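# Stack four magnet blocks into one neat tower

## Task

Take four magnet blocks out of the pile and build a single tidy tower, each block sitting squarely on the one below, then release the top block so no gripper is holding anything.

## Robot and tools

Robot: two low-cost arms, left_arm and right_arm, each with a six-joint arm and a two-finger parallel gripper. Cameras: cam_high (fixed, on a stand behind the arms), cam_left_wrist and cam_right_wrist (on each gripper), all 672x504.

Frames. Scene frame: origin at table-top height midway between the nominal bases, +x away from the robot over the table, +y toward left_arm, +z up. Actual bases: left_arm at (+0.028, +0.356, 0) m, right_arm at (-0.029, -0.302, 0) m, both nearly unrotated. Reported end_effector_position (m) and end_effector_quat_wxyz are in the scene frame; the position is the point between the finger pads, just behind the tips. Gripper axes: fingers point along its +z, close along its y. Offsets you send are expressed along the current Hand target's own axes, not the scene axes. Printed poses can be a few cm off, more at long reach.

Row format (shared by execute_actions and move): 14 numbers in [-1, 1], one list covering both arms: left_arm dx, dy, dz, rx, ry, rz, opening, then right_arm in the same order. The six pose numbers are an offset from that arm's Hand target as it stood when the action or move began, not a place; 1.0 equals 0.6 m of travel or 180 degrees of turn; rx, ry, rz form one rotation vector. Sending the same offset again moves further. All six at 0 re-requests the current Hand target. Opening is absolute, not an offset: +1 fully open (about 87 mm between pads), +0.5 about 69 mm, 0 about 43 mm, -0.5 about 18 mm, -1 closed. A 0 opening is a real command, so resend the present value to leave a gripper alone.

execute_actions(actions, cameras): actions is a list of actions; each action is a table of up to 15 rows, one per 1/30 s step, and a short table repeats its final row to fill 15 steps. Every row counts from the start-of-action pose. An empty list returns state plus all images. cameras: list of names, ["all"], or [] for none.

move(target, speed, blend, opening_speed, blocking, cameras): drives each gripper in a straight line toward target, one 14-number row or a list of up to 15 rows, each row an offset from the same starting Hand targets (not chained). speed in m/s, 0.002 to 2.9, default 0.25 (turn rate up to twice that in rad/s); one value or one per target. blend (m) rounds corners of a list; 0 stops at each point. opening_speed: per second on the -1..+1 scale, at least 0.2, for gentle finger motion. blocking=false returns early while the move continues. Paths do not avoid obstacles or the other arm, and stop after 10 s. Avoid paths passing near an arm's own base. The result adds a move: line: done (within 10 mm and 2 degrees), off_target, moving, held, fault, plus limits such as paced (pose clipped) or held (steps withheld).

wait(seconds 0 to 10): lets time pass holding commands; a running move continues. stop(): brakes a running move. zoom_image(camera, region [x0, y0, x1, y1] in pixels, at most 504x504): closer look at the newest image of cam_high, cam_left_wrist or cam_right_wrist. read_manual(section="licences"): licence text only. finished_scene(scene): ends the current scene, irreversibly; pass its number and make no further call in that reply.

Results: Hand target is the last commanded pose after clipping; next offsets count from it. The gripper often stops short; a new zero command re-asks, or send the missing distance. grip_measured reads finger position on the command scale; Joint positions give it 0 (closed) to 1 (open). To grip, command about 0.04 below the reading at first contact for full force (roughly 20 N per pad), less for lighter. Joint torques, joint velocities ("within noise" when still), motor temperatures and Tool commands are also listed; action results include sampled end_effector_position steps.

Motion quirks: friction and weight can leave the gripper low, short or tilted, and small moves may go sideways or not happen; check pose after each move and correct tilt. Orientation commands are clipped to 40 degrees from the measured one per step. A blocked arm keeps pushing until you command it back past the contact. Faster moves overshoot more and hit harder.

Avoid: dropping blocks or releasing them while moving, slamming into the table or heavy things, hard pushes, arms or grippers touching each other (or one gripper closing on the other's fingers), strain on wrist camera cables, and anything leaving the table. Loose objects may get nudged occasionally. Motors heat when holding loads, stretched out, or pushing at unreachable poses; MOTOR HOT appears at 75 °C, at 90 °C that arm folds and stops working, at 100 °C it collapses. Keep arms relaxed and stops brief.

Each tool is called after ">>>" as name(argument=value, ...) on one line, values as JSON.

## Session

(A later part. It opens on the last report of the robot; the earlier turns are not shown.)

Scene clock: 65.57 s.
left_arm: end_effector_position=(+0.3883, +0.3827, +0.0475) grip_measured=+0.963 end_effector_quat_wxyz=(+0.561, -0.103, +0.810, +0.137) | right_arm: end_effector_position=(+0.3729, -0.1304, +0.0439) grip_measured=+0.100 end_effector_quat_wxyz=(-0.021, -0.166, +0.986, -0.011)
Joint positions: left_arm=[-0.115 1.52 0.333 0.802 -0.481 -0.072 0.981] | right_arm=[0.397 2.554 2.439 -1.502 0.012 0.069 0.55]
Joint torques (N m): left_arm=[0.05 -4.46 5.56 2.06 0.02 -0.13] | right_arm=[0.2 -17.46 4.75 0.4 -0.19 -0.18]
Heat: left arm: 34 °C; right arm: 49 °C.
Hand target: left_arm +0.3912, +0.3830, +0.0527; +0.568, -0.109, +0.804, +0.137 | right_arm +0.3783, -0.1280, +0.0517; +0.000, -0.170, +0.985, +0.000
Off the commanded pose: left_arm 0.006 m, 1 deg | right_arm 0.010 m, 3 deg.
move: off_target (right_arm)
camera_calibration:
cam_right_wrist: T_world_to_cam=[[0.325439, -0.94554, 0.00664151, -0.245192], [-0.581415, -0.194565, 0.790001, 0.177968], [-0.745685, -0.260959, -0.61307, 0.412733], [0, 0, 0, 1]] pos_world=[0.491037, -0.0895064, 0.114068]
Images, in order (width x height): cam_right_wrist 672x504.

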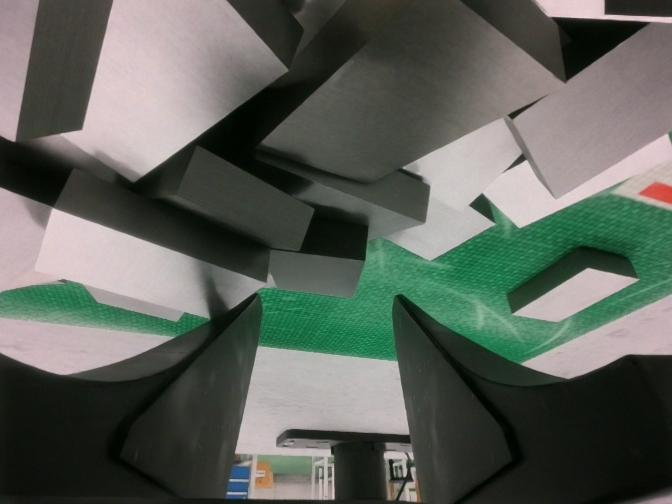

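>>> move(target=[[0,0,0,0,0,0,1,-0.011,0.0067,0,0,0,0,-0.08],[0,0,0,0,0,0,1,-0.011,0.0067,0.0217,0,0,0,-0.08]], speed=0.1, cameras=["cam_right_wrist"])

Scene clock: 70.20 s.
left_arm: end_effector_position=(+0.3883, +0.3827, +0.0475) grip_measured=+0.963 end_effector_quat_wxyz=(+0.561, -0.103, +0.810, +0.137) | right_arm: end_effector_position=(+0.3795, -0.1296, +0.0437) grip_measured=-0.080 end_effector_quat_wxyz=(-0.010, -0.166, +0.986, -0.014)
Joint positions: left_arm=[-0.115 1.52 0.333 0.802 -0.481 -0.072 0.981] | right_arm=[0.397 2.567 2.466 -1.496 0.023 0.069 0.46]
Joint torques (N m): left_arm=[0.05 -4.46 5.57 2.06 0.02 -0.13] | right_arm=[0.83 -14.53 4.55 0.54 -0.24 -0.12]
Heat: left arm: 34 °C; right arm: 51 °C.
Hand target: left_arm +0.3912, +0.3830, +0.0527; +0.568, -0.109, +0.804, +0.137 | right_arm +0.3832, -0.1220, +0.0386; +0.000, -0.170, +0.985, +0.000
Off the commanded pose: left_arm 0.006 m, 1 deg | right_arm 0.010 m, 2 deg.
move: done
camera_calibration:
cam_right_wrist: T_world_to_cam=[[0.325549, -0.945391, 0.0159404, -0.247095], [-0.599267, -0.193261, 0.776872, 0.189671], [-0.731367, -0.262462, -0.629457, 0.41276], [0, 0, 0, 1]] pos_world=[0.495984, -0.0886115, 0.116403]
Images, in order (width x height): cam_right_wrist 672x504.

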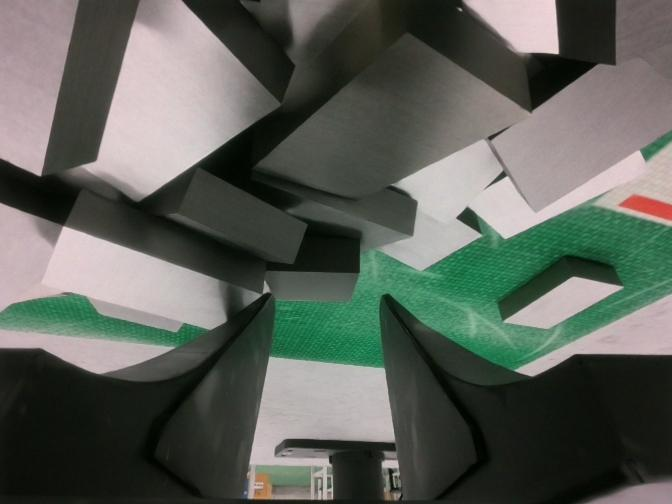

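>>> move(target=[[0,0,0,0,0,0,1,0,0,-0.025,0,0,0,0.05],[0,0,0,0,0,0,1,0,0.015,-0.02,0,0,0,0.05],[0,0,0,0,0,0,1,-0.003,0.015,0.002,0,0,0,0.05]], speed=0.1, cameras=["cam_right_wrist"])

Scene clock: 75.13 s.
left_arm: end_effector_position=(+0.3883, +0.3827, +0.0475) grip_measured=+0.963 end_effector_quat_wxyz=(+0.561, -0.103, +0.810, +0.137) | right_arm: end_effector_position=(+0.3782, -0.1197, +0.0482) grip_measured=+0.050 end_effector_quat_wxyz=(-0.005, -0.174, +0.985, -0.007)
Joint positions: left_arm=[-0.115 1.52 0.333 0.802 -0.481 -0.072 0.981] | right_arm=[0.413 2.571 2.495 -1.508 0.01 0.069 0.525]
Joint torques (N m): left_arm=[0.05 -4.46 5.56 2.06 0.02 -0.13] | right_arm=[0.81 -13.24 4.77 0.58 -0.22 0.05]
Motor temperatures (°C): left_arm=[28 33 34 33 26 29 28] | right_arm=[27 53 41 32 27 26 29]
Heat: left arm: 34 °C; right arm: 53 °C.
Hand target: left_arm +0.3912, +0.3830, +0.0527; +0.568, -0.109, +0.804, +0.137 | right_arm +0.3818, -0.1130, +0.0373; -0.001, -0.170, +0.985, +0.000
Off the commanded pose: left_arm 0.006 m, 1 deg | right_arm 0.013 m, 1 deg.
move: off_target (right_arm)
camera_calibration:
cam_right_wrist: T_world_to_cam=[[0.341059, -0.940038, 0.00271625, -0.24193], [-0.600939, -0.215805, 0.769611, 0.185543], [-0.722877, -0.264115, -0.638508, 0.414437], [0, 0, 0, 1]] pos_world=[0.4936, -0.0779235, 0.122483]
Images, in order (width x height): cam_right_wrist 672x504.

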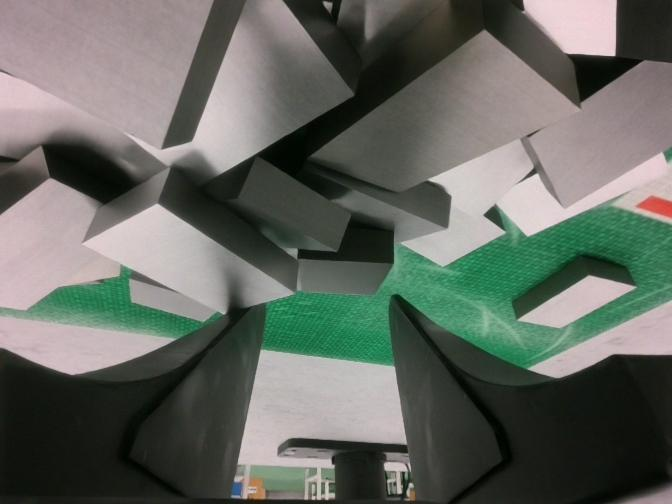

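>>> move(target=[[0,0,0,0,0,0,1,0.02,0,-0.07,0,0,0,0.3],[0,0,0,0,0,0,1,0.039,-0.013,-0.06,0,-0.278,0,0.3]], speed=0.25, blend=[0.02,0], cameras=["cam_right_wrist"])

>>> zoom_image(camera="cam_right_wrist", region=[150, 80, 510, 350])

Scene clock: 80.43 s.
left_arm: end_effector_position=(+0.3883, +0.3827, +0.0475) grip_measured=+0.963 end_effector_quat_wxyz=(+0.561, -0.103, +0.810, +0.137) | right_arm: end_effector_position=(+0.3546, -0.1298, +0.0626) grip_measured=+0.300 end_effector_quat_wxyz=(+0.385, -0.159, +0.906, +0.074)
Joint positions: left_arm=[-0.115 1.52 0.333 0.802 -0.481 -0.072 0.981] | right_arm=[0.433 1.659 0.964 -0.073 0.055 0.069 0.65]
Joint torques (N m): left_arm=[0.05 -4.48 5.57 2.06 0.02 -0.13] | right_arm=[0.87 -10.13 5.26 2.12 0.17 -0.11]
Heat: left arm: 34 °C; right arm: 53 °C.
Hand target: left_arm +0.3912, +0.3830, +0.0527; +0.568, -0.109, +0.804, +0.137 | right_arm +0.3625, -0.1282, +0.0734; +0.416, -0.154, +0.893, +0.072
Off the commanded pose: left_arm 0.006 m, 1 deg | right_arm 0.013 m, 4 deg.
move: off_target (right_arm)
camera_calibration:
cam_right_wrist: T_world_to_cam=[[0.348416, -0.937141, -0.0193145, -0.244302], [-0.935192, -0.348938, 0.0604844, 0.303829], [-0.063422, -0.00301091, -0.997982, 0.226372], [0, 0, 0, 1]] pos_world=[0.383614, -0.122247, 0.202819]
Images, in order (width x height): cam_right_wrist 672x504.

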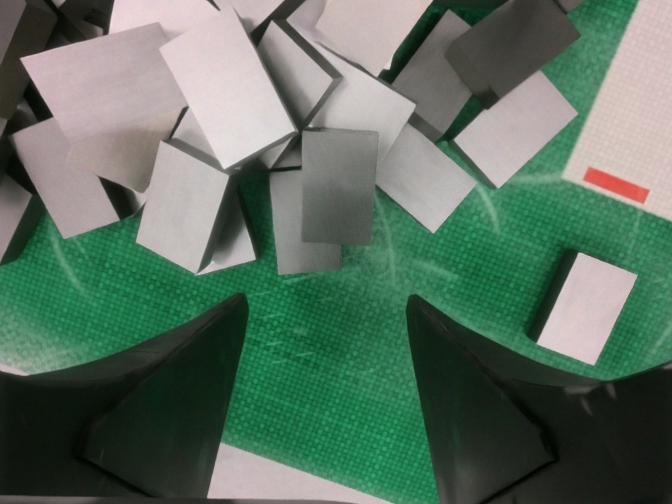

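Scaled by 1.400 from the camera's 672x504 image, which has a finer 960x720 frame.

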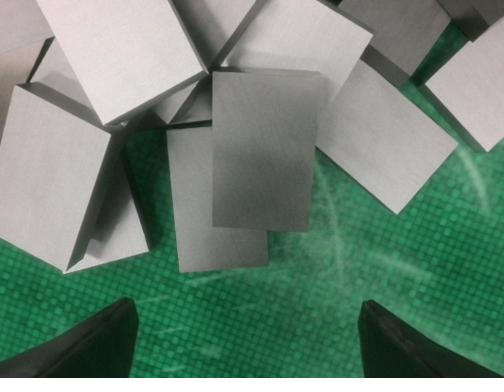

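>>> move(target=[[0,0,0,0,0,0,1,0.048,-0.0068,0.041,0,0,0,0.1],[0,0,0,0,0,0,1,0.0138,-0.009,0.083,0,0,0,0.1]], speed=0.12, cameras=["cam_right_wrist"])

Scene clock: 83.37 s.
left_arm: end_effector_position=(+0.3883, +0.3827, +0.0475) grip_measured=+0.963 end_effector_quat_wxyz=(+0.561, -0.103, +0.810, +0.137) | right_arm: end_effector_position=(+0.3844, -0.1249, +0.0324) grip_measured=+0.100 end_effector_quat_wxyz=(+0.405, -0.153, +0.899, +0.069)
Joint positions: left_arm=[-0.115 1.52 0.333 0.802 -0.481 -0.072 0.981] | right_arm=[0.42 1.806 0.971 0.11 0.066 0.059 0.55]
Joint torques (N m): left_arm=[0.06 -4.46 5.57 2.06 0.02 -0.14] | right_arm=[-0.03 -6.9 8.53 1.77 -0.04 -0.19]
Heat: left arm: 34 °C; right arm: 52 °C.
Hand target: left_arm +0.3912, +0.3830, +0.0527; +0.568, -0.109, +0.804, +0.137 | right_arm +0.3953, -0.1222, +0.0352; +0.416, -0.154, +0.893, +0.072
Off the commanded pose: left_arm 0.006 m, 1 deg | right_arm 0.011 m, 1 deg.
move: off_target (right_arm)
camera_calibration:
cam_right_wrist: T_world_to_cam=[[0.335, -0.942177, -0.00878992, -0.246579], [-0.942017, -0.335107, 0.0175345, 0.340895], [-0.0194662, 0.00240617, -0.999808, 0.181981], [0, 0, 0, 1]] pos_world=[0.407275, -0.118523, 0.173801]
Images, in order (width x height): cam_right_wrist 672x504.

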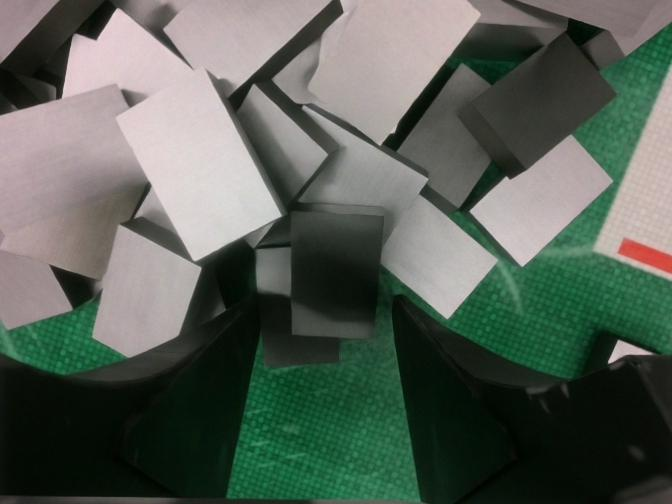

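>>> move(target=[[0,0,0,0,0,0,1,0.006,-0.0035,0.005,0,0,0,0.1],[0,0,0,0,0,0,1,0.006,-0.0035,0.005,0,0,0,-0.45]], speed=0.1, opening_speed=0.8, cameras=["cam_right_wrist"])

Scene clock: 86.10 s.
left_arm: end_effector_position=(+0.3883, +0.3827, +0.0475) grip_measured=+0.963 end_effector_quat_wxyz=(+0.561, -0.103, +0.810, +0.137) | right_arm: end_effector_position=(+0.3894, -0.1244, +0.0326) grip_measured=-0.312 end_effector_quat_wxyz=(+0.413, -0.153, +0.895, +0.073)
Joint positions: left_arm=[-0.115 1.52 0.333 0.802 -0.481 -0.072 0.981] | right_arm=[0.413 1.817 0.971 0.139 0.056 0.053 0.344]
Joint torques (N m): left_arm=[0.06 -4.46 5.57 2.06 0.02 -0.13] | right_arm=[0.1 -6.87 7.79 1.68 -0.1 -0.17]
Heat: left arm: 34 °C; right arm: 51 °C.
Hand target: left_arm +0.3912, +0.3830, +0.0527; +0.568, -0.109, +0.804, +0.137 | right_arm +0.3959, -0.1242, +0.0304; +0.416, -0.154, +0.893, +0.072
Off the commanded pose: left_arm 0.006 m, 1 deg | right_arm 0.007 m, 0 deg.
move: done
camera_calibration:
cam_right_wrist: T_world_to_cam=[[0.339353, -0.940588, -0.0115994, -0.249106], [-0.940654, -0.339367, -0.000764181, 0.345316], [-0.00321769, 0.0111704, -0.999932, 0.177039], [0, 0, 0, 1]] pos_world=[0.409927, -0.119095, 0.174401]
Images, in order (width x height): cam_right_wrist 672x504.

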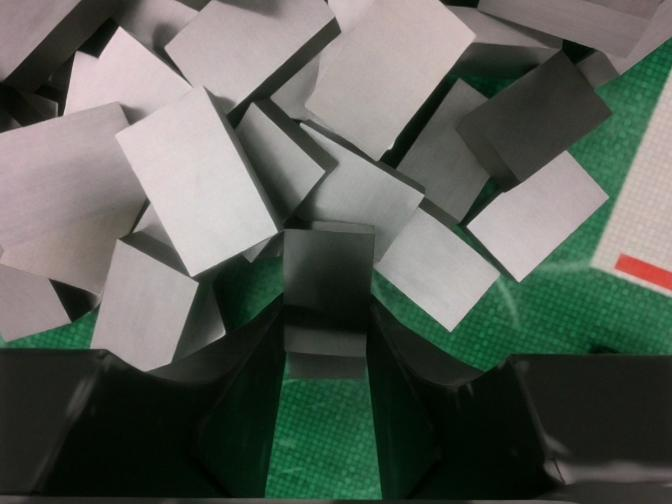

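>>> move(target=[0,0,0,0,0,0,1,-0.102,0,-0.0856,0,0,0,-0.45], speed=0.15, cameras=["cam_right_wrist"])

>>> zoom_image(camera="cam_right_wrist", region=[200, 180, 460, 400])

Scene clock: 88.20 s.
left_arm: end_effector_position=(+0.3883, +0.3827, +0.0475) grip_measured=+0.963 end_effector_quat_wxyz=(+0.561, -0.103, +0.810, +0.137) | right_arm: end_effector_position=(+0.3843, -0.1264, +0.0814) grip_measured=-0.312 end_effector_quat_wxyz=(+0.388, -0.157, +0.906, +0.067)
Joint positions: left_arm=[-0.115 1.52 0.333 0.802 -0.481 -0.072 0.981] | right_arm=[0.413 1.73 1.123 -0.156 0.055 0.053 0.344]
Joint torques (N m): left_arm=[0.06 -4.48 5.57 2.06 0.02 -0.14] | right_arm=[0.01 -12.01 10.89 1.3 -0.08 -0.16]
Heat: left arm: 34 °C; right arm: 51 °C.
Hand target: left_arm +0.3912, +0.3830, +0.0527; +0.568, -0.109, +0.804, +0.137 | right_arm +0.3959, -0.1243, +0.1103; +0.416, -0.154, +0.893, +0.072
Off the commanded pose: left_arm 0.006 m, 1 deg | right_arm 0.031 m, 4 deg.
move: off_target (right_arm)
camera_calibration:
cam_right_wrist: T_world_to_cam=[[0.339943, -0.940407, -0.00855435, -0.249149], [-0.938847, -0.339881, 0.0552041, 0.334601], [-0.0548218, -0.010735, -0.998438, 0.24289], [0, 0, 0, 1]] pos_world=[0.412151, -0.117969, 0.221908]
Images, in order (width x height): cam_right_wrist 672x504.

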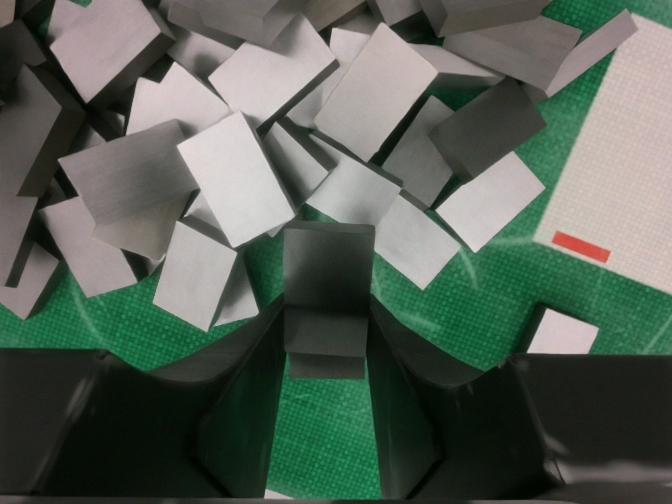

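Scaled by 1.938 from the camera's 672x504 image, which has a finer 960x720 frame.

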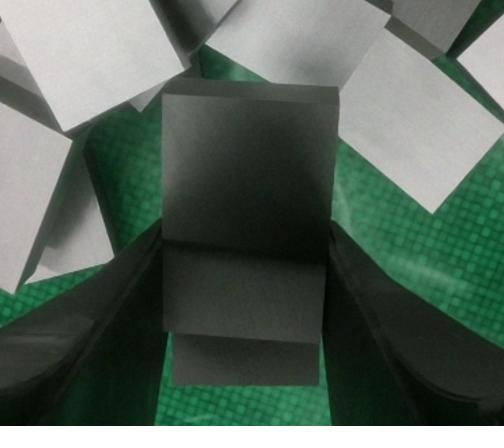

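>>> move(target=[0,0,0,0,0,0,1,0.052,-0.186,-0.024,0.0918,-0.015,0.077,-0.45], speed=0.25, cameras=["cam_right_wrist"])

>>> zoom_image(camera="cam_right_wrist", region=[200, 180, 460, 400])

Scene clock: 92.10 s.
left_arm: end_effector_position=(+0.3883, +0.3827, +0.0475) grip_measured=+0.963 end_effector_quat_wxyz=(+0.561, -0.103, +0.810, +0.137) | right_arm: end_effector_position=(+0.3873, -0.2389, +0.0713) grip_measured=-0.312 end_effector_quat_wxyz=(+0.388, -0.004, +0.922, -0.005)
Joint positions: left_arm=[-0.115 1.52 0.333 0.802 -0.481 -0.072 0.981] | right_arm=[0.195 1.656 1.006 -0.134 0.15 0.13 0.344]
Joint torques (N m): left_arm=[0.05 -4.46 5.57 2.06 0.02 -0.14] | right_arm=[0.54 -11.96 5.86 2.42 0.3 0.13]
Heat: left arm: 34 °C; right arm: 51 °C.
Hand target: left_arm +0.3912, +0.3830, +0.0527; +0.568, -0.109, +0.804, +0.137 | right_arm +0.4040, -0.2399, +0.0956; +0.443, +0.018, +0.896, -0.004
Off the commanded pose: left_arm 0.006 m, 1 deg | right_arm 0.029 m, 7 deg.
move: off_target (right_arm)
camera_calibration:
cam_right_wrist: T_world_to_cam=[[0.00721957, -0.999962, 0.0049603, -0.242332], [-0.997685, -0.00686755, 0.0676523, 0.401177], [-0.0676157, -0.00543724, -0.997697, 0.237887], [0, 0, 0, 1]] pos_world=[0.418083, -0.238274, 0.211401]
Images, in order (width x height): cam_right_wrist 672x504.

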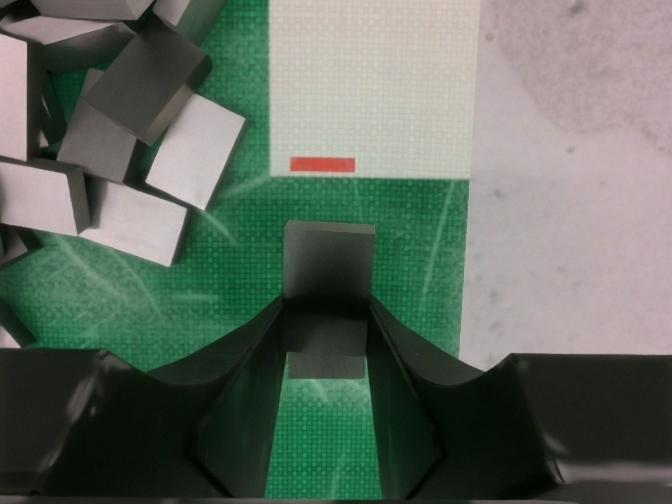

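Scaled by 1.938 from the camera's 672x504 image, which has a finer 960x720 frame.

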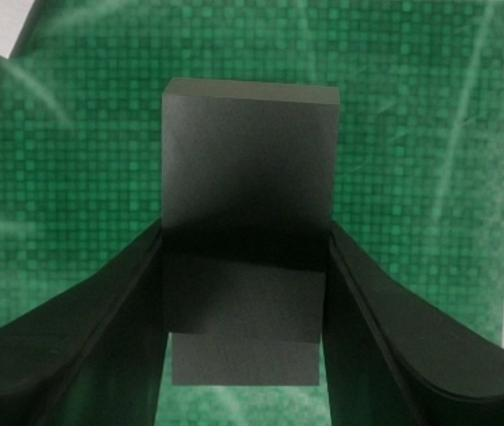

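>>> move(target=[0,0,0,0,0,0,1,0.0233,-0.006,0.0243,0,-0.018,0,-0.45], speed=0.1, cameras=["cam_right_wrist","cam_high"])

>>> zoom_image(camera="cam_right_wrist", region=[200, 180, 460, 400])

>>> zoom_image(camera="cam_high", region=[340, 280, 480, 390])

Scene clock: 95.50 s.
left_arm: end_effector_position=(+0.3883, +0.3827, +0.0475) grip_measured=+0.963 end_effector_quat_wxyz=(+0.561, -0.103, +0.810, +0.137) | right_arm: end_effector_position=(+0.3906, -0.2390, +0.0601) grip_measured=-0.312 end_effector_quat_wxyz=(+0.423, +0.000, +0.906, +0.000)
Joint positions: left_arm=[-0.115 1.52 0.333 0.802 -0.481 -0.072 0.981] | right_arm=[0.195 1.654 0.9 0.047 0.155 0.13 0.344]
Joint torques (N m): left_arm=[0.06 -4.48 5.56 2.06 0.02 -0.13] | right_arm=[0.05 -8.99 5.63 2.54 0.3 -0.03]
Heat: left arm: 35 °C; right arm: 51 °C.
Hand target: left_arm +0.3912, +0.3830, +0.0527; +0.568, -0.109, +0.804, +0.137 | right_arm +0.4070, -0.2434, +0.0757; +0.468, +0.017, +0.883, -0.004
Off the commanded pose: left_arm 0.006 m, 1 deg | right_arm 0.023 m, 6 deg.
move: off_target (right_arm)
camera_calibration:
cam_right_wrist: T_world_to_cam=[[0.00397501, -0.999967, -0.00703874, -0.240433], [-0.999951, -0.00391122, -0.00905312, 0.411317], [0.0090253, 0.00707438, -0.999934, 0.200079], [0, 0, 0, 1]] pos_world=[0.410447, -0.240231, 0.202097]
Images, in order (width x height): cam_high 672x504, cam_right_wrist 672x504.

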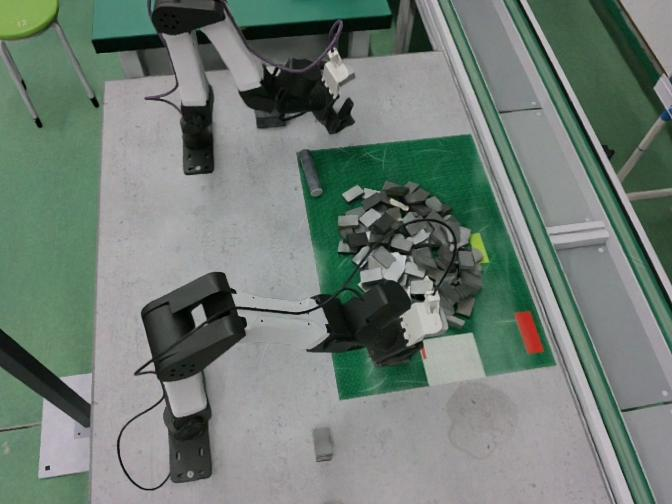

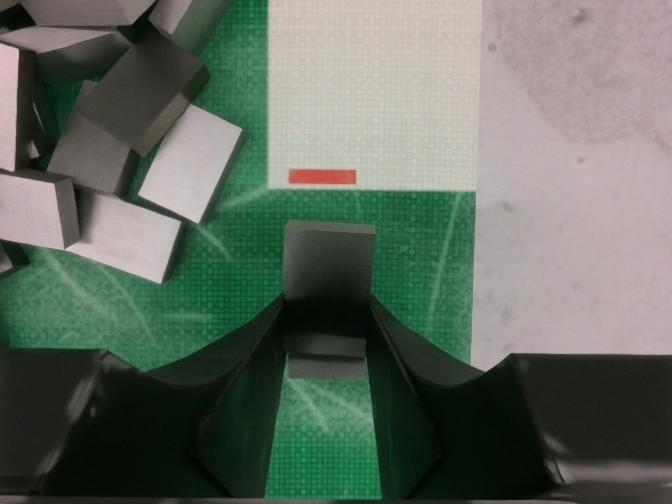

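Scaled by 1.938 from the camera's 672x504 image, which has a finer 960x720 frame.

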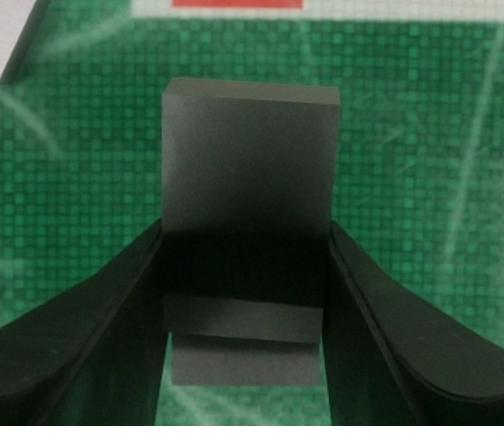

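Scaled by 3.600 from the camera's 672x504 image, which has a finer 960x720 frame.

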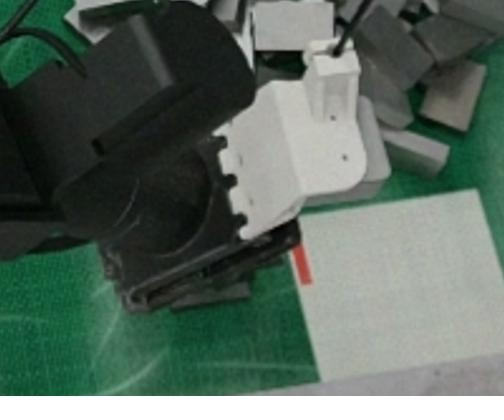

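>>> move(target=[0,0,0,0,0,0,1,0.0295,0.0035,0.022,0,0,0,-0.45], speed=0.07, cameras=["cam_right_wrist"])

>>> zoom_image(camera="cam_right_wrist", region=[200, 180, 460, 400])

Scene clock: 97.83 s.
left_arm: end_effector_position=(+0.3883, +0.3827, +0.0475) grip_measured=+0.963 end_effector_quat_wxyz=(+0.561, -0.103, +0.810, +0.137) | right_arm: end_effector_position=(+0.3941, -0.2394, +0.0436) grip_measured=-0.312 end_effector_quat_wxyz=(+0.430, +0.002, +0.903, -0.002)
Joint positions: left_arm=[-0.115 1.52 0.333 0.802 -0.481 -0.072 0.981] | right_arm=[0.195 1.698 0.861 0.145 0.161 0.13 0.344]
Joint torques (N m): left_arm=[0.05 -4.46 5.57 2.06 0.02 -0.13] | right_arm=[0.42 -7.9 5.31 2.56 0.28 0.01]
Heat: left arm: 35 °C; right arm: 50 °C.
Hand target: left_arm +0.3912, +0.3830, +0.0527; +0.568, -0.109, +0.804, +0.137 | right_arm +0.4081, -0.2411, +0.0536; +0.468, +0.017, +0.883, -0.004
Off the commanded pose: left_arm 0.006 m, 1 deg | right_arm 0.017 m, 5 deg.
move: off_target (right_arm)
camera_calibration:
cam_right_wrist: T_world_to_cam=[[-0.000641305, -0.999981, -0.0061093, -0.23923], [-0.999697, 0.000791317, -0.024584, 0.41644], [0.0245884, 0.00609168, -0.999679, 0.177176], [0, 0, 0, 1]] pos_world=[0.411804, -0.240634, 0.185896]
Images, in order (width x height): cam_right_wrist 672x504.

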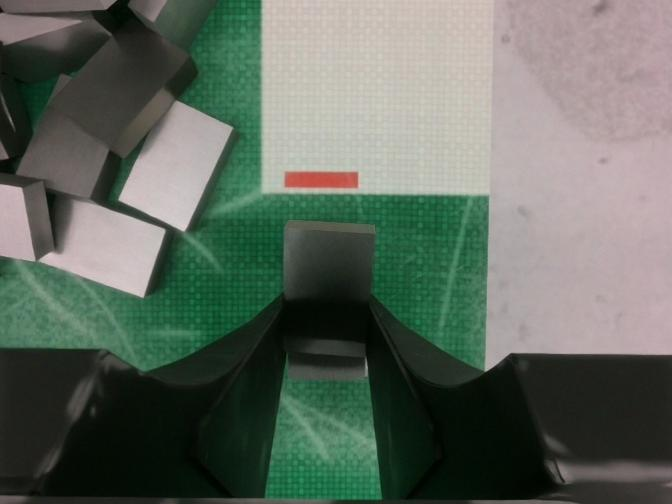

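Scaled by 1.938 from the camera's 672x504 image, which has a finer 960x720 frame.

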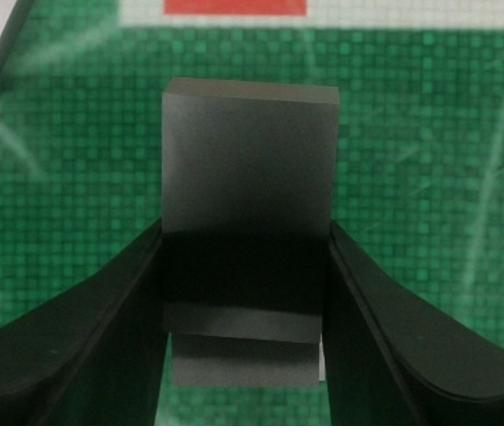

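>>> move(target=[0,0,0,0,0,0,1,0.019,-0.0025,0.008,0,0,0,-0.45], speed=0.06, cameras=["cam_right_wrist"])

>>> zoom_image(camera="cam_right_wrist", region=[200, 180, 460, 400])

Scene clock: 99.73 s.
left_arm: end_effector_position=(+0.3883, +0.3827, +0.0475) grip_measured=+0.963 end_effector_quat_wxyz=(+0.561, -0.103, +0.810, +0.137) | right_arm: end_effector_position=(+0.4006, -0.2392, +0.0431) grip_measured=-0.312 end_effector_quat_wxyz=(+0.452, +0.006, +0.892, +0.000)
Joint positions: left_arm=[-0.115 1.52 0.333 0.802 -0.481 -0.072 0.981] | right_arm=[0.195 1.711 0.833 0.236 0.167 0.13 0.344]
Joint torques (N m): left_arm=[0.05 -4.46 5.57 2.06 0.02 -0.13] | right_arm=[0.35 -6.67 4.77 2.29 0.19 -0.01]
Motor temperatures (°C): left_arm=[28 33 35 34 26 29 28] | right_arm=[27 50 41 37 27 26 30]
Heat: left arm: 35 °C; right arm: 50 °C.
Hand target: left_arm +0.3912, +0.3830, +0.0527; +0.568, -0.109, +0.804, +0.137 | right_arm +0.4056, -0.2424, +0.0414; +0.468, +0.017, +0.883, -0.004
Off the commanded pose: left_arm 0.006 m, 1 deg | right_arm 0.006 m, 3 deg.
move: off_target (right_arm)
camera_calibration:
cam_right_wrist: T_world_to_cam=[[-0.00497017, -0.999911, -0.0124092, -0.236939], [-0.997271, 0.00587038, -0.0735949, 0.425266], [0.0736611, 0.0120095, -0.997211, 0.15819], [0, 0, 0, 1]] pos_world=[0.411275, -0.241314, 0.186106]
Images, in order (width x height): cam_right_wrist 672x504.

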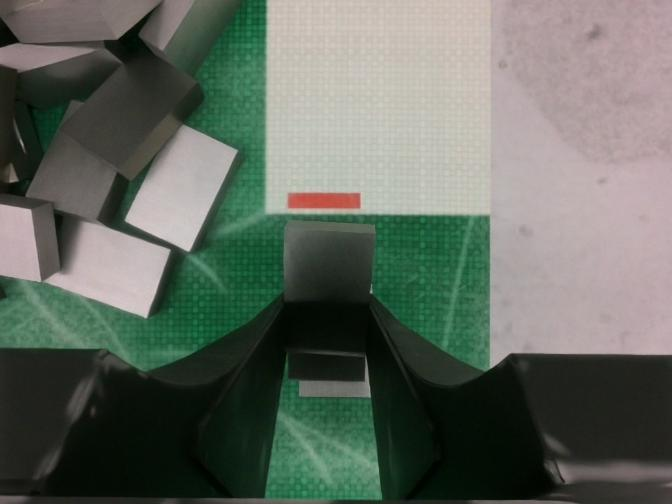

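Scaled by 1.938 from the camera's 672x504 image, which has a finer 960x720 frame.

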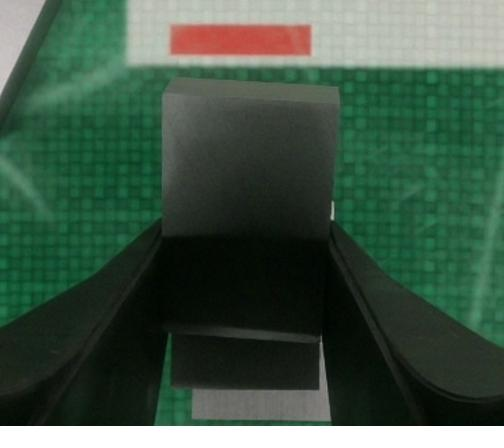

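>>> move(target=[0,0,0,0,0,0,1,-0.0133,-0.005,-0.010,0,0.014,0,-0.45], speed=0.06, cameras=["cam_right_wrist"])

>>> zoom_image(camera="cam_right_wrist", region=[200, 180, 460, 400])

Scene clock: 101.60 s.
left_arm: end_effector_position=(+0.3883, +0.3827, +0.0475) grip_measured=+0.963 end_effector_quat_wxyz=(+0.561, -0.103, +0.810, +0.137) | right_arm: end_effector_position=(+0.4007, -0.2423, +0.0431) grip_measured=-0.312 end_effector_quat_wxyz=(+0.450, +0.012, +0.893, -0.001)
Joint positions: left_arm=[-0.115 1.52 0.333 0.802 -0.481 -0.072 0.981] | right_arm=[0.187 1.711 0.838 0.225 0.167 0.136 0.344]
Joint torques (N m): left_arm=[0.05 -4.48 5.57 2.06 0.02 -0.14] | right_arm=[-0.25 -8.85 9.26 1.1 0 0]
Heat: left arm: 35 °C; right arm: 49 °C.
Hand target: left_arm +0.3912, +0.3830, +0.0527; +0.568, -0.109, +0.804, +0.137 | right_arm +0.4050, -0.2454, +0.0515; +0.449, +0.017, +0.893, -0.004
Off the commanded pose: left_arm 0.006 m, 1 deg | right_arm 0.010 m, 1 deg.
move: done
camera_calibration:
cam_right_wrist: T_world_to_cam=[[-0.016301, -0.999738, -0.0160965, -0.235324], [-0.997538, 0.0173592, -0.0679498, 0.428145], [0.0682114, 0.0149492, -0.997559, 0.161097], [0, 0, 0, 1]] pos_world=[0.412266, -0.245103, 0.186008]
Images, in order (width x height): cam_right_wrist 672x504.

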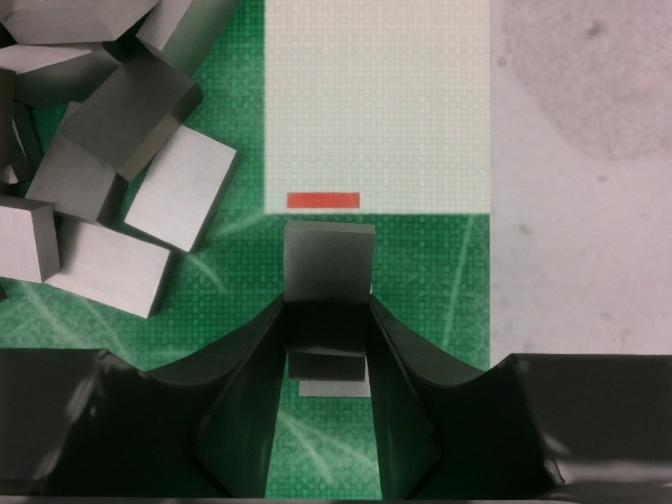

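Scaled by 1.938 from the camera's 672x504 image, which has a finer 960x720 frame.

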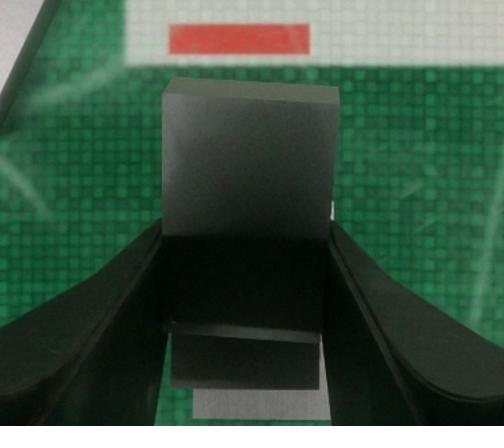

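>>> move(target=[0,0,0,0,0,0,1,-0.04,0,-0.024,0,0.02,0,-0.45], speed=0.06, cameras=["cam_right_wrist"])

>>> zoom_image(camera="cam_right_wrist", region=[200, 180, 460, 400])

Scene clock: 103.47 s.
left_arm: end_effector_position=(+0.3883, +0.3827, +0.0475) grip_measured=+0.963 end_effector_quat_wxyz=(+0.561, -0.103, +0.810, +0.137) | right_arm: end_effector_position=(+0.3922, -0.2488, +0.0481) grip_measured=-0.312 end_effector_quat_wxyz=(+0.389, +0.012, +0.921, -0.015)
Joint positions: left_arm=[-0.115 1.52 0.333 0.802 -0.481 -0.072 0.981] | right_arm=[0.176 1.711 0.964 -0.039 0.167 0.139 0.344]
Joint torques (N m): left_arm=[0.05 -4.46 5.57 2.06 0.02 -0.13] | right_arm=[0.1 -12.01 10.95 1.29 -0.15 0.04]
Heat: left arm: 35 °C; right arm: 49 °C.
Hand target: left_arm +0.3912, +0.3830, +0.0527; +0.568, -0.109, +0.804, +0.137 | right_arm +0.4078, -0.2458, +0.0792; +0.421, +0.018, +0.907, -0.003
Off the commanded pose: left_arm 0.006 m, 1 deg | right_arm 0.035 m, 4 deg.
move: off_target (right_arm)
camera_calibration:
cam_right_wrist: T_world_to_cam=[[-0.0301265, -0.999494, 0.0102268, -0.237645], [-0.997337, 0.0307382, 0.0661363, 0.416788], [-0.0664172, -0.00820712, -0.997758, 0.21381], [0, 0, 0, 1]] pos_world=[0.422719, -0.248581, 0.188196]
Images, in order (width x height): cam_right_wrist 672x504.

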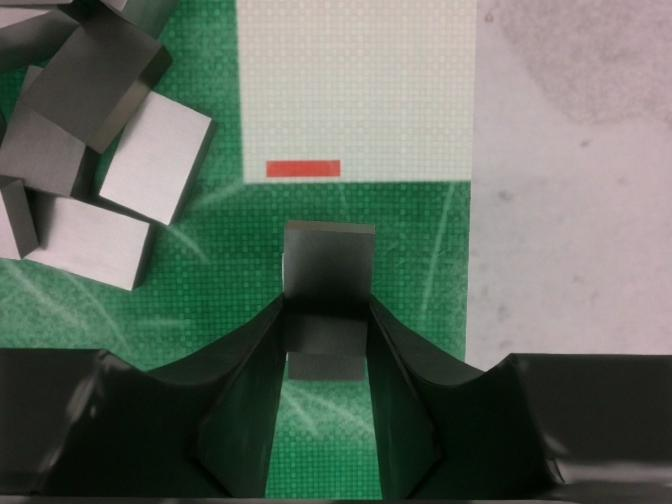

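Scaled by 1.938 from the camera's 672x504 image, which has a finer 960x720 frame.

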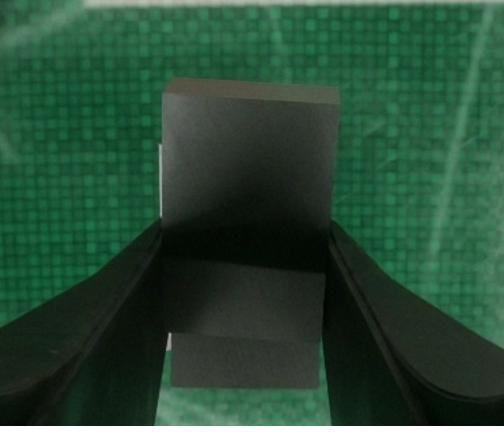

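>>> move(target=[0,0,0,0,0,0,1,0.02,0.0035,0.0125,0,-0.014,0,-0.45], speed=0.06, cameras=["cam_right_wrist"])

>>> zoom_image(camera="cam_right_wrist", region=[200, 180, 460, 400])

Scene clock: 105.33 s.
left_arm: end_effector_position=(+0.3883, +0.3827, +0.0475) grip_measured=+0.963 end_effector_quat_wxyz=(+0.561, -0.103, +0.810, +0.137) | right_arm: end_effector_position=(+0.3895, -0.2490, +0.0432) grip_measured=-0.312 end_effector_quat_wxyz=(+0.389, +0.012, +0.921, -0.014)
Joint positions: left_arm=[-0.115 1.52 0.333 0.802 -0.481 -0.072 0.981] | right_arm=[0.176 1.711 0.942 -0.016 0.165 0.139 0.344]
Joint torques (N m): left_arm=[0.05 -4.46 5.57 2.06 0.02 -0.13] | right_arm=[1.01 -11.6 5.42 2.42 0.02 0.02]
Heat: left arm: 35 °C; right arm: 48 °C.
Hand target: left_arm +0.3912, +0.3830, +0.0527; +0.568, -0.109, +0.804, +0.137 | right_arm +0.4058, -0.2435, +0.0653; +0.440, +0.018, +0.898, -0.004
Off the commanded pose: left_arm 0.006 m, 1 deg | right_arm 0.028 m, 7 deg.
move: off_target (right_arm)
camera_calibration:
cam_right_wrist: T_world_to_cam=[[-0.0291024, -0.999535, 0.00905274, -0.238198], [-0.997386, 0.0296367, 0.0658959, 0.414219], [-0.0661336, -0.00711135, -0.997785, 0.208898], [0, 0, 0, 1]] pos_world=[0.420019, -0.248878, 0.183297]
Images, in order (width x height): cam_right_wrist 672x504.

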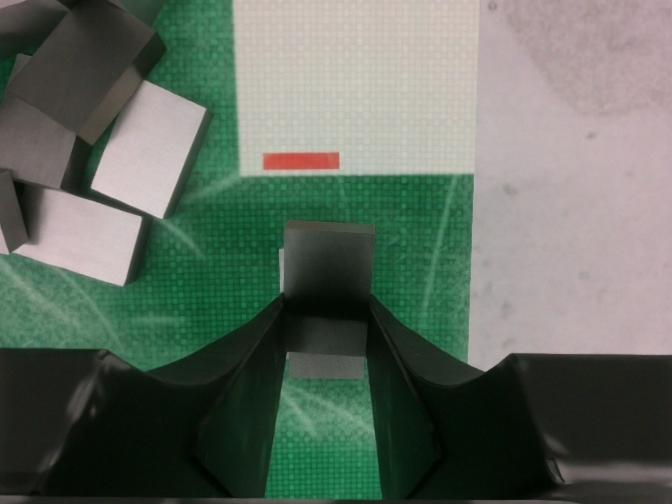

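Scaled by 1.938 from the camera's 672x504 image, which has a finer 960x720 frame.

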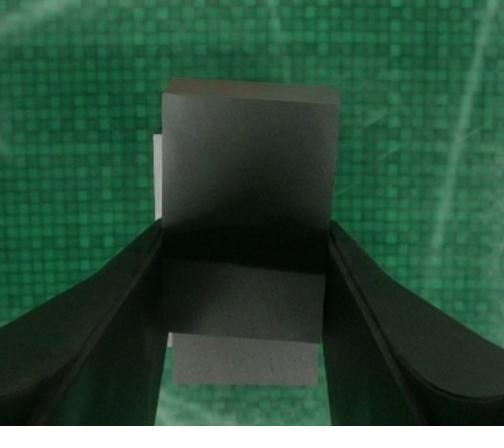

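>>> move(target=[[0,0,0,0,0,0,1,0.012,0.003,0.006,0,-0.014,0,-0.45],[0,0,0,0,0,0,1,0.012,0.003,0.006,0,-0.014,0,-0.1]], speed=0.06, opening_speed=0.4, cameras=["cam_right_wrist"])

>>> zoom_image(camera="cam_right_wrist", region=[200, 180, 460, 400])

Scene clock: 108.47 s.
left_arm: end_effector_position=(+0.3883, +0.3827, +0.0475) grip_measured=+0.963 end_effector_quat_wxyz=(+0.561, -0.103, +0.810, +0.137) | right_arm: end_effector_position=(+0.3964, -0.2429, +0.0461) grip_measured=-0.100 end_effector_quat_wxyz=(+0.430, +0.010, +0.903, -0.005)
Joint positions: left_arm=[-0.115 1.52 0.333 0.802 -0.481 -0.072 0.981] | right_arm=[0.188 1.699 0.876 0.13 0.167 0.138 0.45]
Joint torques (N m): left_arm=[0.05 -4.46 5.57 2.06 0.02 -0.14] | right_arm=[0.94 -9.69 5.19 2.23 0.16 0.04]
Heat: left arm: 35 °C; right arm: 48 °C.
Hand target: left_arm +0.3912, +0.3830, +0.0527; +0.568, -0.109, +0.804, +0.137 | right_arm +0.4043, -0.2417, +0.0573; +0.460, +0.018, +0.888, -0.004
Off the commanded pose: left_arm 0.006 m, 1 deg | right_arm 0.014 m, 4 deg.
move: off_target (right_arm); target 2's new opening was sent with right_arm's hand 0.019 m and 5 deg from that target
camera_calibration:
cam_right_wrist: T_world_to_cam=[[-0.0174053, -0.999818, -0.00786224, -0.235893], [-0.99957, 0.0175856, -0.0234787, 0.422762], [0.0236127, 0.00745021, -0.999693, 0.180381], [0, 0, 0, 1]] pos_world=[0.414215, -0.244629, 0.188397]
Images, in order (width x height): cam_right_wrist 672x504.

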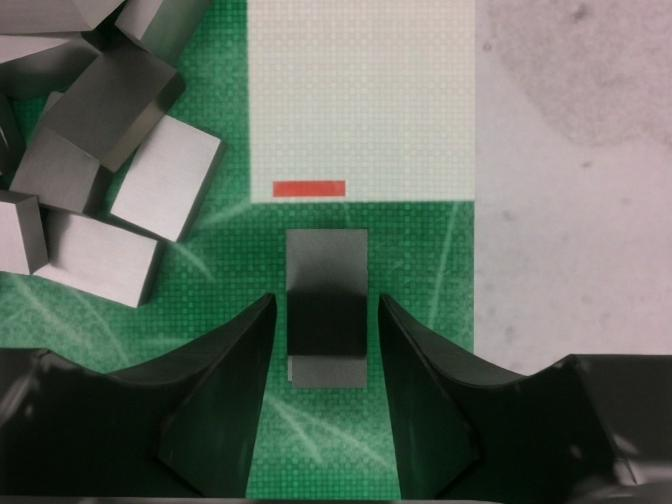

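Scaled by 1.938 from the camera's 672x504 image, which has a finer 960x720 frame.

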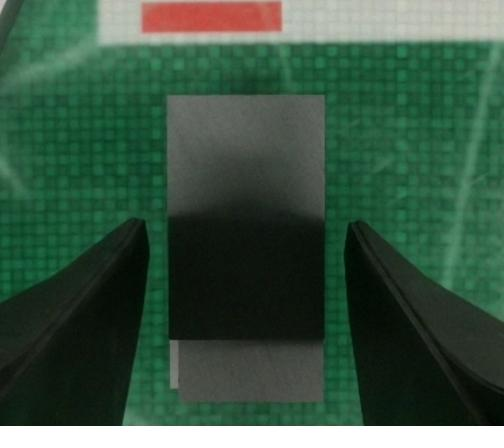

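>>> move(target=[[0,0,0,0,0,0,1,-0.0122,0,-0.0087,0,0,0,-0.1],[0,0,0,0,0,0,1,-0.0122,0,-0.0087,0,0,0,-0.42]], speed=0.06, opening_speed=0.5, cameras=["cam_right_wrist"])

Scene clock: 111.70 s.
left_arm: end_effector_position=(+0.3883, +0.3827, +0.0475) grip_measured=+0.963 end_effector_quat_wxyz=(+0.561, -0.103, +0.810, +0.137) | right_arm: end_effector_position=(+0.3968, -0.2434, +0.0491) grip_measured=-0.315 end_effector_quat_wxyz=(+0.433, +0.007, +0.901, -0.006)
Joint positions: left_arm=[-0.115 1.52 0.333 0.802 -0.481 -0.072 0.981] | right_arm=[0.188 1.692 0.876 0.13 0.168 0.13 0.343]
Joint torques (N m): left_arm=[0.05 -4.48 5.57 2.06 0.02 -0.13] | right_arm=[0.91 -10.95 6.72 1.85 0.16 0.02]
Heat: left arm: 35 °C; right arm: 48 °C.
Hand target: left_arm +0.3912, +0.3830, +0.0527; +0.568, -0.109, +0.804, +0.137 | right_arm +0.4043, -0.2418, +0.0665; +0.460, +0.018, +0.888, -0.004
Off the commanded pose: left_arm 0.006 m, 1 deg | right_arm 0.019 m, 4 deg.
move: off_target (right_arm); target 2's new opening was sent with right_arm's hand 0.019 m and 4 deg from that target
camera_calibration:
cam_right_wrist: T_world_to_cam=[[-0.0137357, -0.999903, -0.0024613, -0.238071], [-0.999432, 0.0138049, -0.0307319, 0.422658], [0.0307629, 0.00203778, -0.999525, 0.179175], [0, 0, 0, 1]] pos_world=[0.413636, -0.244247, 0.191493]
Images, in order (width x height): cam_right_wrist 672x504.

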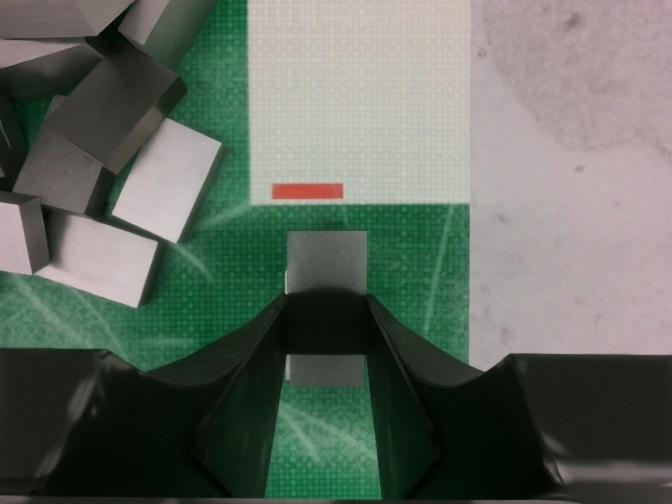

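>>> move(target=[0,0,0,0,0,0,1,-0.02,0,-0.013,0,0,0,-0.42], speed=0.06, cameras=["cam_right_wrist"])

>>> zoom_image(camera="cam_right_wrist", region=[200, 180, 460, 400])

Scene clock: 113.17 s.
left_arm: end_effector_position=(+0.3883, +0.3827, +0.0475) grip_measured=+0.963 end_effector_quat_wxyz=(+0.561, -0.103, +0.810, +0.137) | right_arm: end_effector_position=(+0.3943, -0.2439, +0.0534) grip_measured=-0.315 end_effector_quat_wxyz=(+0.433, +0.007, +0.902, -0.006)
Joint positions: left_arm=[-0.115 1.52 0.333 0.802 -0.481 -0.072 0.981] | right_arm=[0.188 1.673 0.876 0.11 0.168 0.13 0.343]
Joint torques (N m): left_arm=[0.05 -4.48 5.57 2.06 0.02 -0.13] | right_arm=[0.99 -11.84 9.59 1.42 0.16 0.02]
Heat: left arm: 35 °C; right arm: 48 °C.
Hand target: left_arm +0.3912, +0.3830, +0.0527; +0.568, -0.109, +0.804, +0.137 | right_arm +0.4048, -0.2419, +0.0807; +0.460, +0.018, +0.888, -0.004
Off the commanded pose: left_arm 0.006 m, 1 deg | right_arm 0.029 m, 4 deg.
move: off_target (right_arm)
camera_calibration:
cam_right_wrist: T_world_to_cam=[[-0.0137502, -0.999903, -0.00214322, -0.238649], [-0.999471, 0.0138073, -0.0294375, 0.420257], [0.0294642, 0.00173732, -0.999564, 0.184013], [0, 0, 0, 1]] pos_world=[0.411332, -0.244748, 0.195792]
Images, in order (width x height): cam_right_wrist 672x504.

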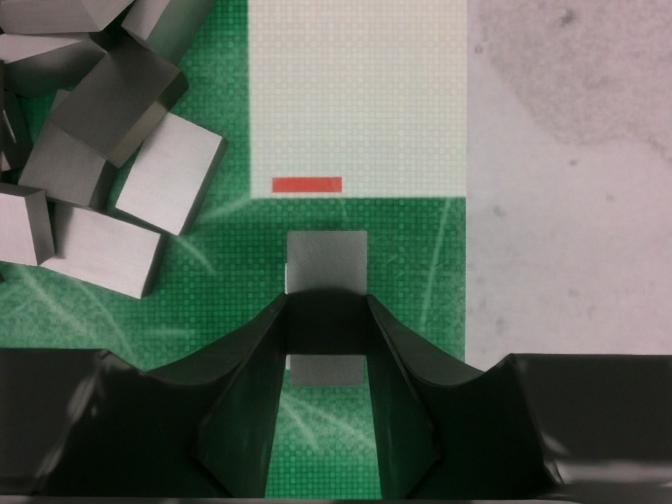

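Scaled by 1.938 from the camera's 672x504 image, which has a finer 960x720 frame.

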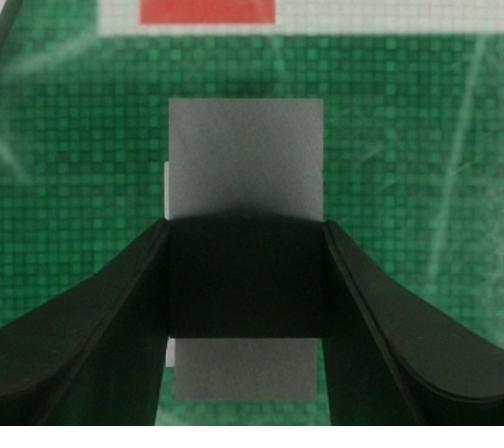

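>>> move(target=[[0,0,0,0,0,0,1,0.018,0.003,0.013,0,0,0,-0.42],[0,0,0,0,0,0,1,0.018,0.003,0.013,0,0,0,-0.1],[0,0,0,0,0,0,1,-0.004,0.003,-0.005,0,0,0,-0.1]], speed=0.06, opening_speed=0.5, cameras=["cam_right_wrist"])

>>> zoom_image(camera="cam_right_wrist", region=[200, 180, 460, 400])

Scene clock: 116.87 s.
left_arm: end_effector_position=(+0.3883, +0.3827, +0.0475) grip_measured=+0.963 end_effector_quat_wxyz=(+0.561, -0.103, +0.810, +0.137) | right_arm: end_effector_position=(+0.3951, -0.2412, +0.0619) grip_measured=-0.100 end_effector_quat_wxyz=(+0.442, +0.006, +0.897, -0.003)
Joint positions: left_arm=[-0.115 1.52 0.333 0.802 -0.481 -0.072 0.981] | right_arm=[0.193 1.652 0.876 0.11 0.168 0.13 0.45]
Joint torques (N m): left_arm=[0.05 -4.46 5.57 2.06 0.02 -0.14] | right_arm=[0.91 -10.51 10.19 1.25 0.19 0.05]
Heat: left arm: 35 °C; right arm: 48 °C.
Hand target: left_arm +0.3912, +0.3830, +0.0527; +0.568, -0.109, +0.804, +0.137 | right_arm +0.4038, -0.2401, +0.0844; +0.460, +0.017, +0.888, -0.004
Off the commanded pose: left_arm 0.006 m, 1 deg | right_arm 0.024 m, 3 deg.
move: off_target (right_arm); target 2's new opening was sent with right_arm's hand 0.018 m and 4 deg from that target
camera_calibration:
cam_right_wrist: T_world_to_cam=[[-0.00797464, -0.999947, -0.00652544, -0.238023], [-0.998713, 0.00829137, -0.050043, 0.420921], [0.0500944, 0.00611797, -0.998726, 0.185322], [0, 0, 0, 1]] pos_world=[0.409197, -0.242634, 0.204597]
Images, in order (width x height): cam_right_wrist 672x504.

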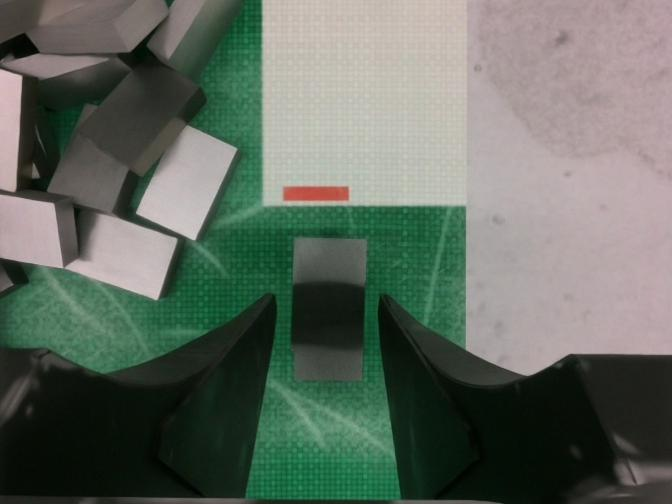

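Scaled by 1.938 from the camera's 672x504 image, which has a finer 960x720 frame.

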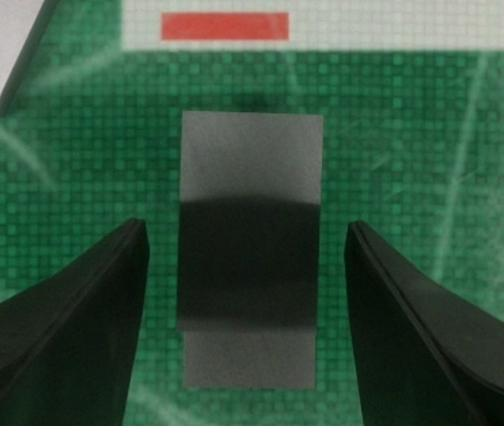

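>>> move(target=[0,0,0,0,0,0,1,0.0122,0,0.0087,0,0,0,-0.1], speed=0.06)

Scene clock: 118.17 s.
left_arm: end_effector_position=(+0.3883, +0.3827, +0.0475) grip_measured=+0.963 end_effector_quat_wxyz=(+0.561, -0.103, +0.810, +0.137) | right_arm: end_effector_position=(+0.3951, -0.2412, +0.0619) grip_measured=-0.100 end_effector_quat_wxyz=(+0.442, +0.006, +0.897, -0.003)
Joint positions: left_arm=[-0.115 1.52 0.333 0.802 -0.481 -0.072 0.981] | right_arm=[0.193 1.652 0.876 0.11 0.168 0.13 0.45]
Joint torques (N m): left_arm=[0.06 -4.46 5.57 2.06 0.02 -0.13] | right_arm=[0.92 -8.62 8.58 1.64 0.21 0.08]
Heat: left arm: 35 °C; right arm: 48 °C.
Hand target: left_arm +0.3912, +0.3830, +0.0527; +0.568, -0.109, +0.804, +0.137 | right_arm +0.4039, -0.2400, +0.0754; +0.460, +0.017, +0.888, -0.004
Off the commanded pose: left_arm 0.006 m, 1 deg | right_arm 0.016 m, 3 deg.
move: off_target (right_arm)

>>> move(target=[0,0,0,0,0,0,1,0.0082,0,0.0058,0,0,0,-0.1], speed=0.06)

Scene clock: 119.33 s.
left_arm: end_effector_position=(+0.3883, +0.3827, +0.0475) grip_measured=+0.963 end_effector_quat_wxyz=(+0.561, -0.103, +0.810, +0.137) | right_arm: end_effector_position=(+0.3951, -0.2412, +0.0619) grip_measured=-0.100 end_effector_quat_wxyz=(+0.442, +0.006, +0.897, -0.003)
Joint positions: left_arm=[-0.115 1.52 0.333 0.802 -0.481 -0.072 0.981] | right_arm=[0.193 1.652 0.876 0.11 0.168 0.13 0.45]
Joint torques (N m): left_arm=[0.06 -4.46 5.57 2.06 0.02 -0.13] | right_arm=[0.98 -7.38 7.43 1.95 0.2 0.1]
Heat: left arm: 35 °C; right arm: 48 °C.
Hand target: left_arm +0.3912, +0.3830, +0.0527; +0.568, -0.109, +0.804, +0.137 | right_arm +0.4039, -0.2399, +0.0694; +0.460, +0.017, +0.888, -0.004
Off the commanded pose: left_arm 0.006 m, 1 deg | right_arm 0.012 m, 3 deg.
move: off_target (right_arm)

>>> move(target=[0,0,0,0,0,0,1,0.0068,0,0.0048,0,0,0,-0.1], speed=0.06)

Scene clock: 120.50 s.
left_arm: end_effector_position=(+0.3883, +0.3827, +0.0475) grip_measured=+0.963 end_effector_quat_wxyz=(+0.561, -0.103, +0.810, +0.137) | right_arm: end_effector_position=(+0.3946, -0.2413, +0.0581) grip_measured=-0.100 end_effector_quat_wxyz=(+0.438, +0.005, +0.899, -0.004)
Joint positions: left_arm=[-0.115 1.52 0.333 0.802 -0.481 -0.072 0.981] | right_arm=[0.193 1.662 0.876 0.11 0.168 0.13 0.45]
Joint torques (N m): left_arm=[0.05 -4.48 5.57 2.06 0.02 -0.13] | right_arm=[0.92 -7.35 6.53 2.12 0.2 0.06]
Heat: left arm: 35 °C; right arm: 48 °C.
Hand target: left_arm +0.3912, +0.3830, +0.0527; +0.568, -0.109, +0.804, +0.137 | right_arm +0.4039, -0.2399, +0.0643; +0.460, +0.017, +0.888, -0.004
Off the commanded pose: left_arm 0.006 m, 1 deg | right_arm 0.011 m, 3 deg.
move: off_target (right_arm)


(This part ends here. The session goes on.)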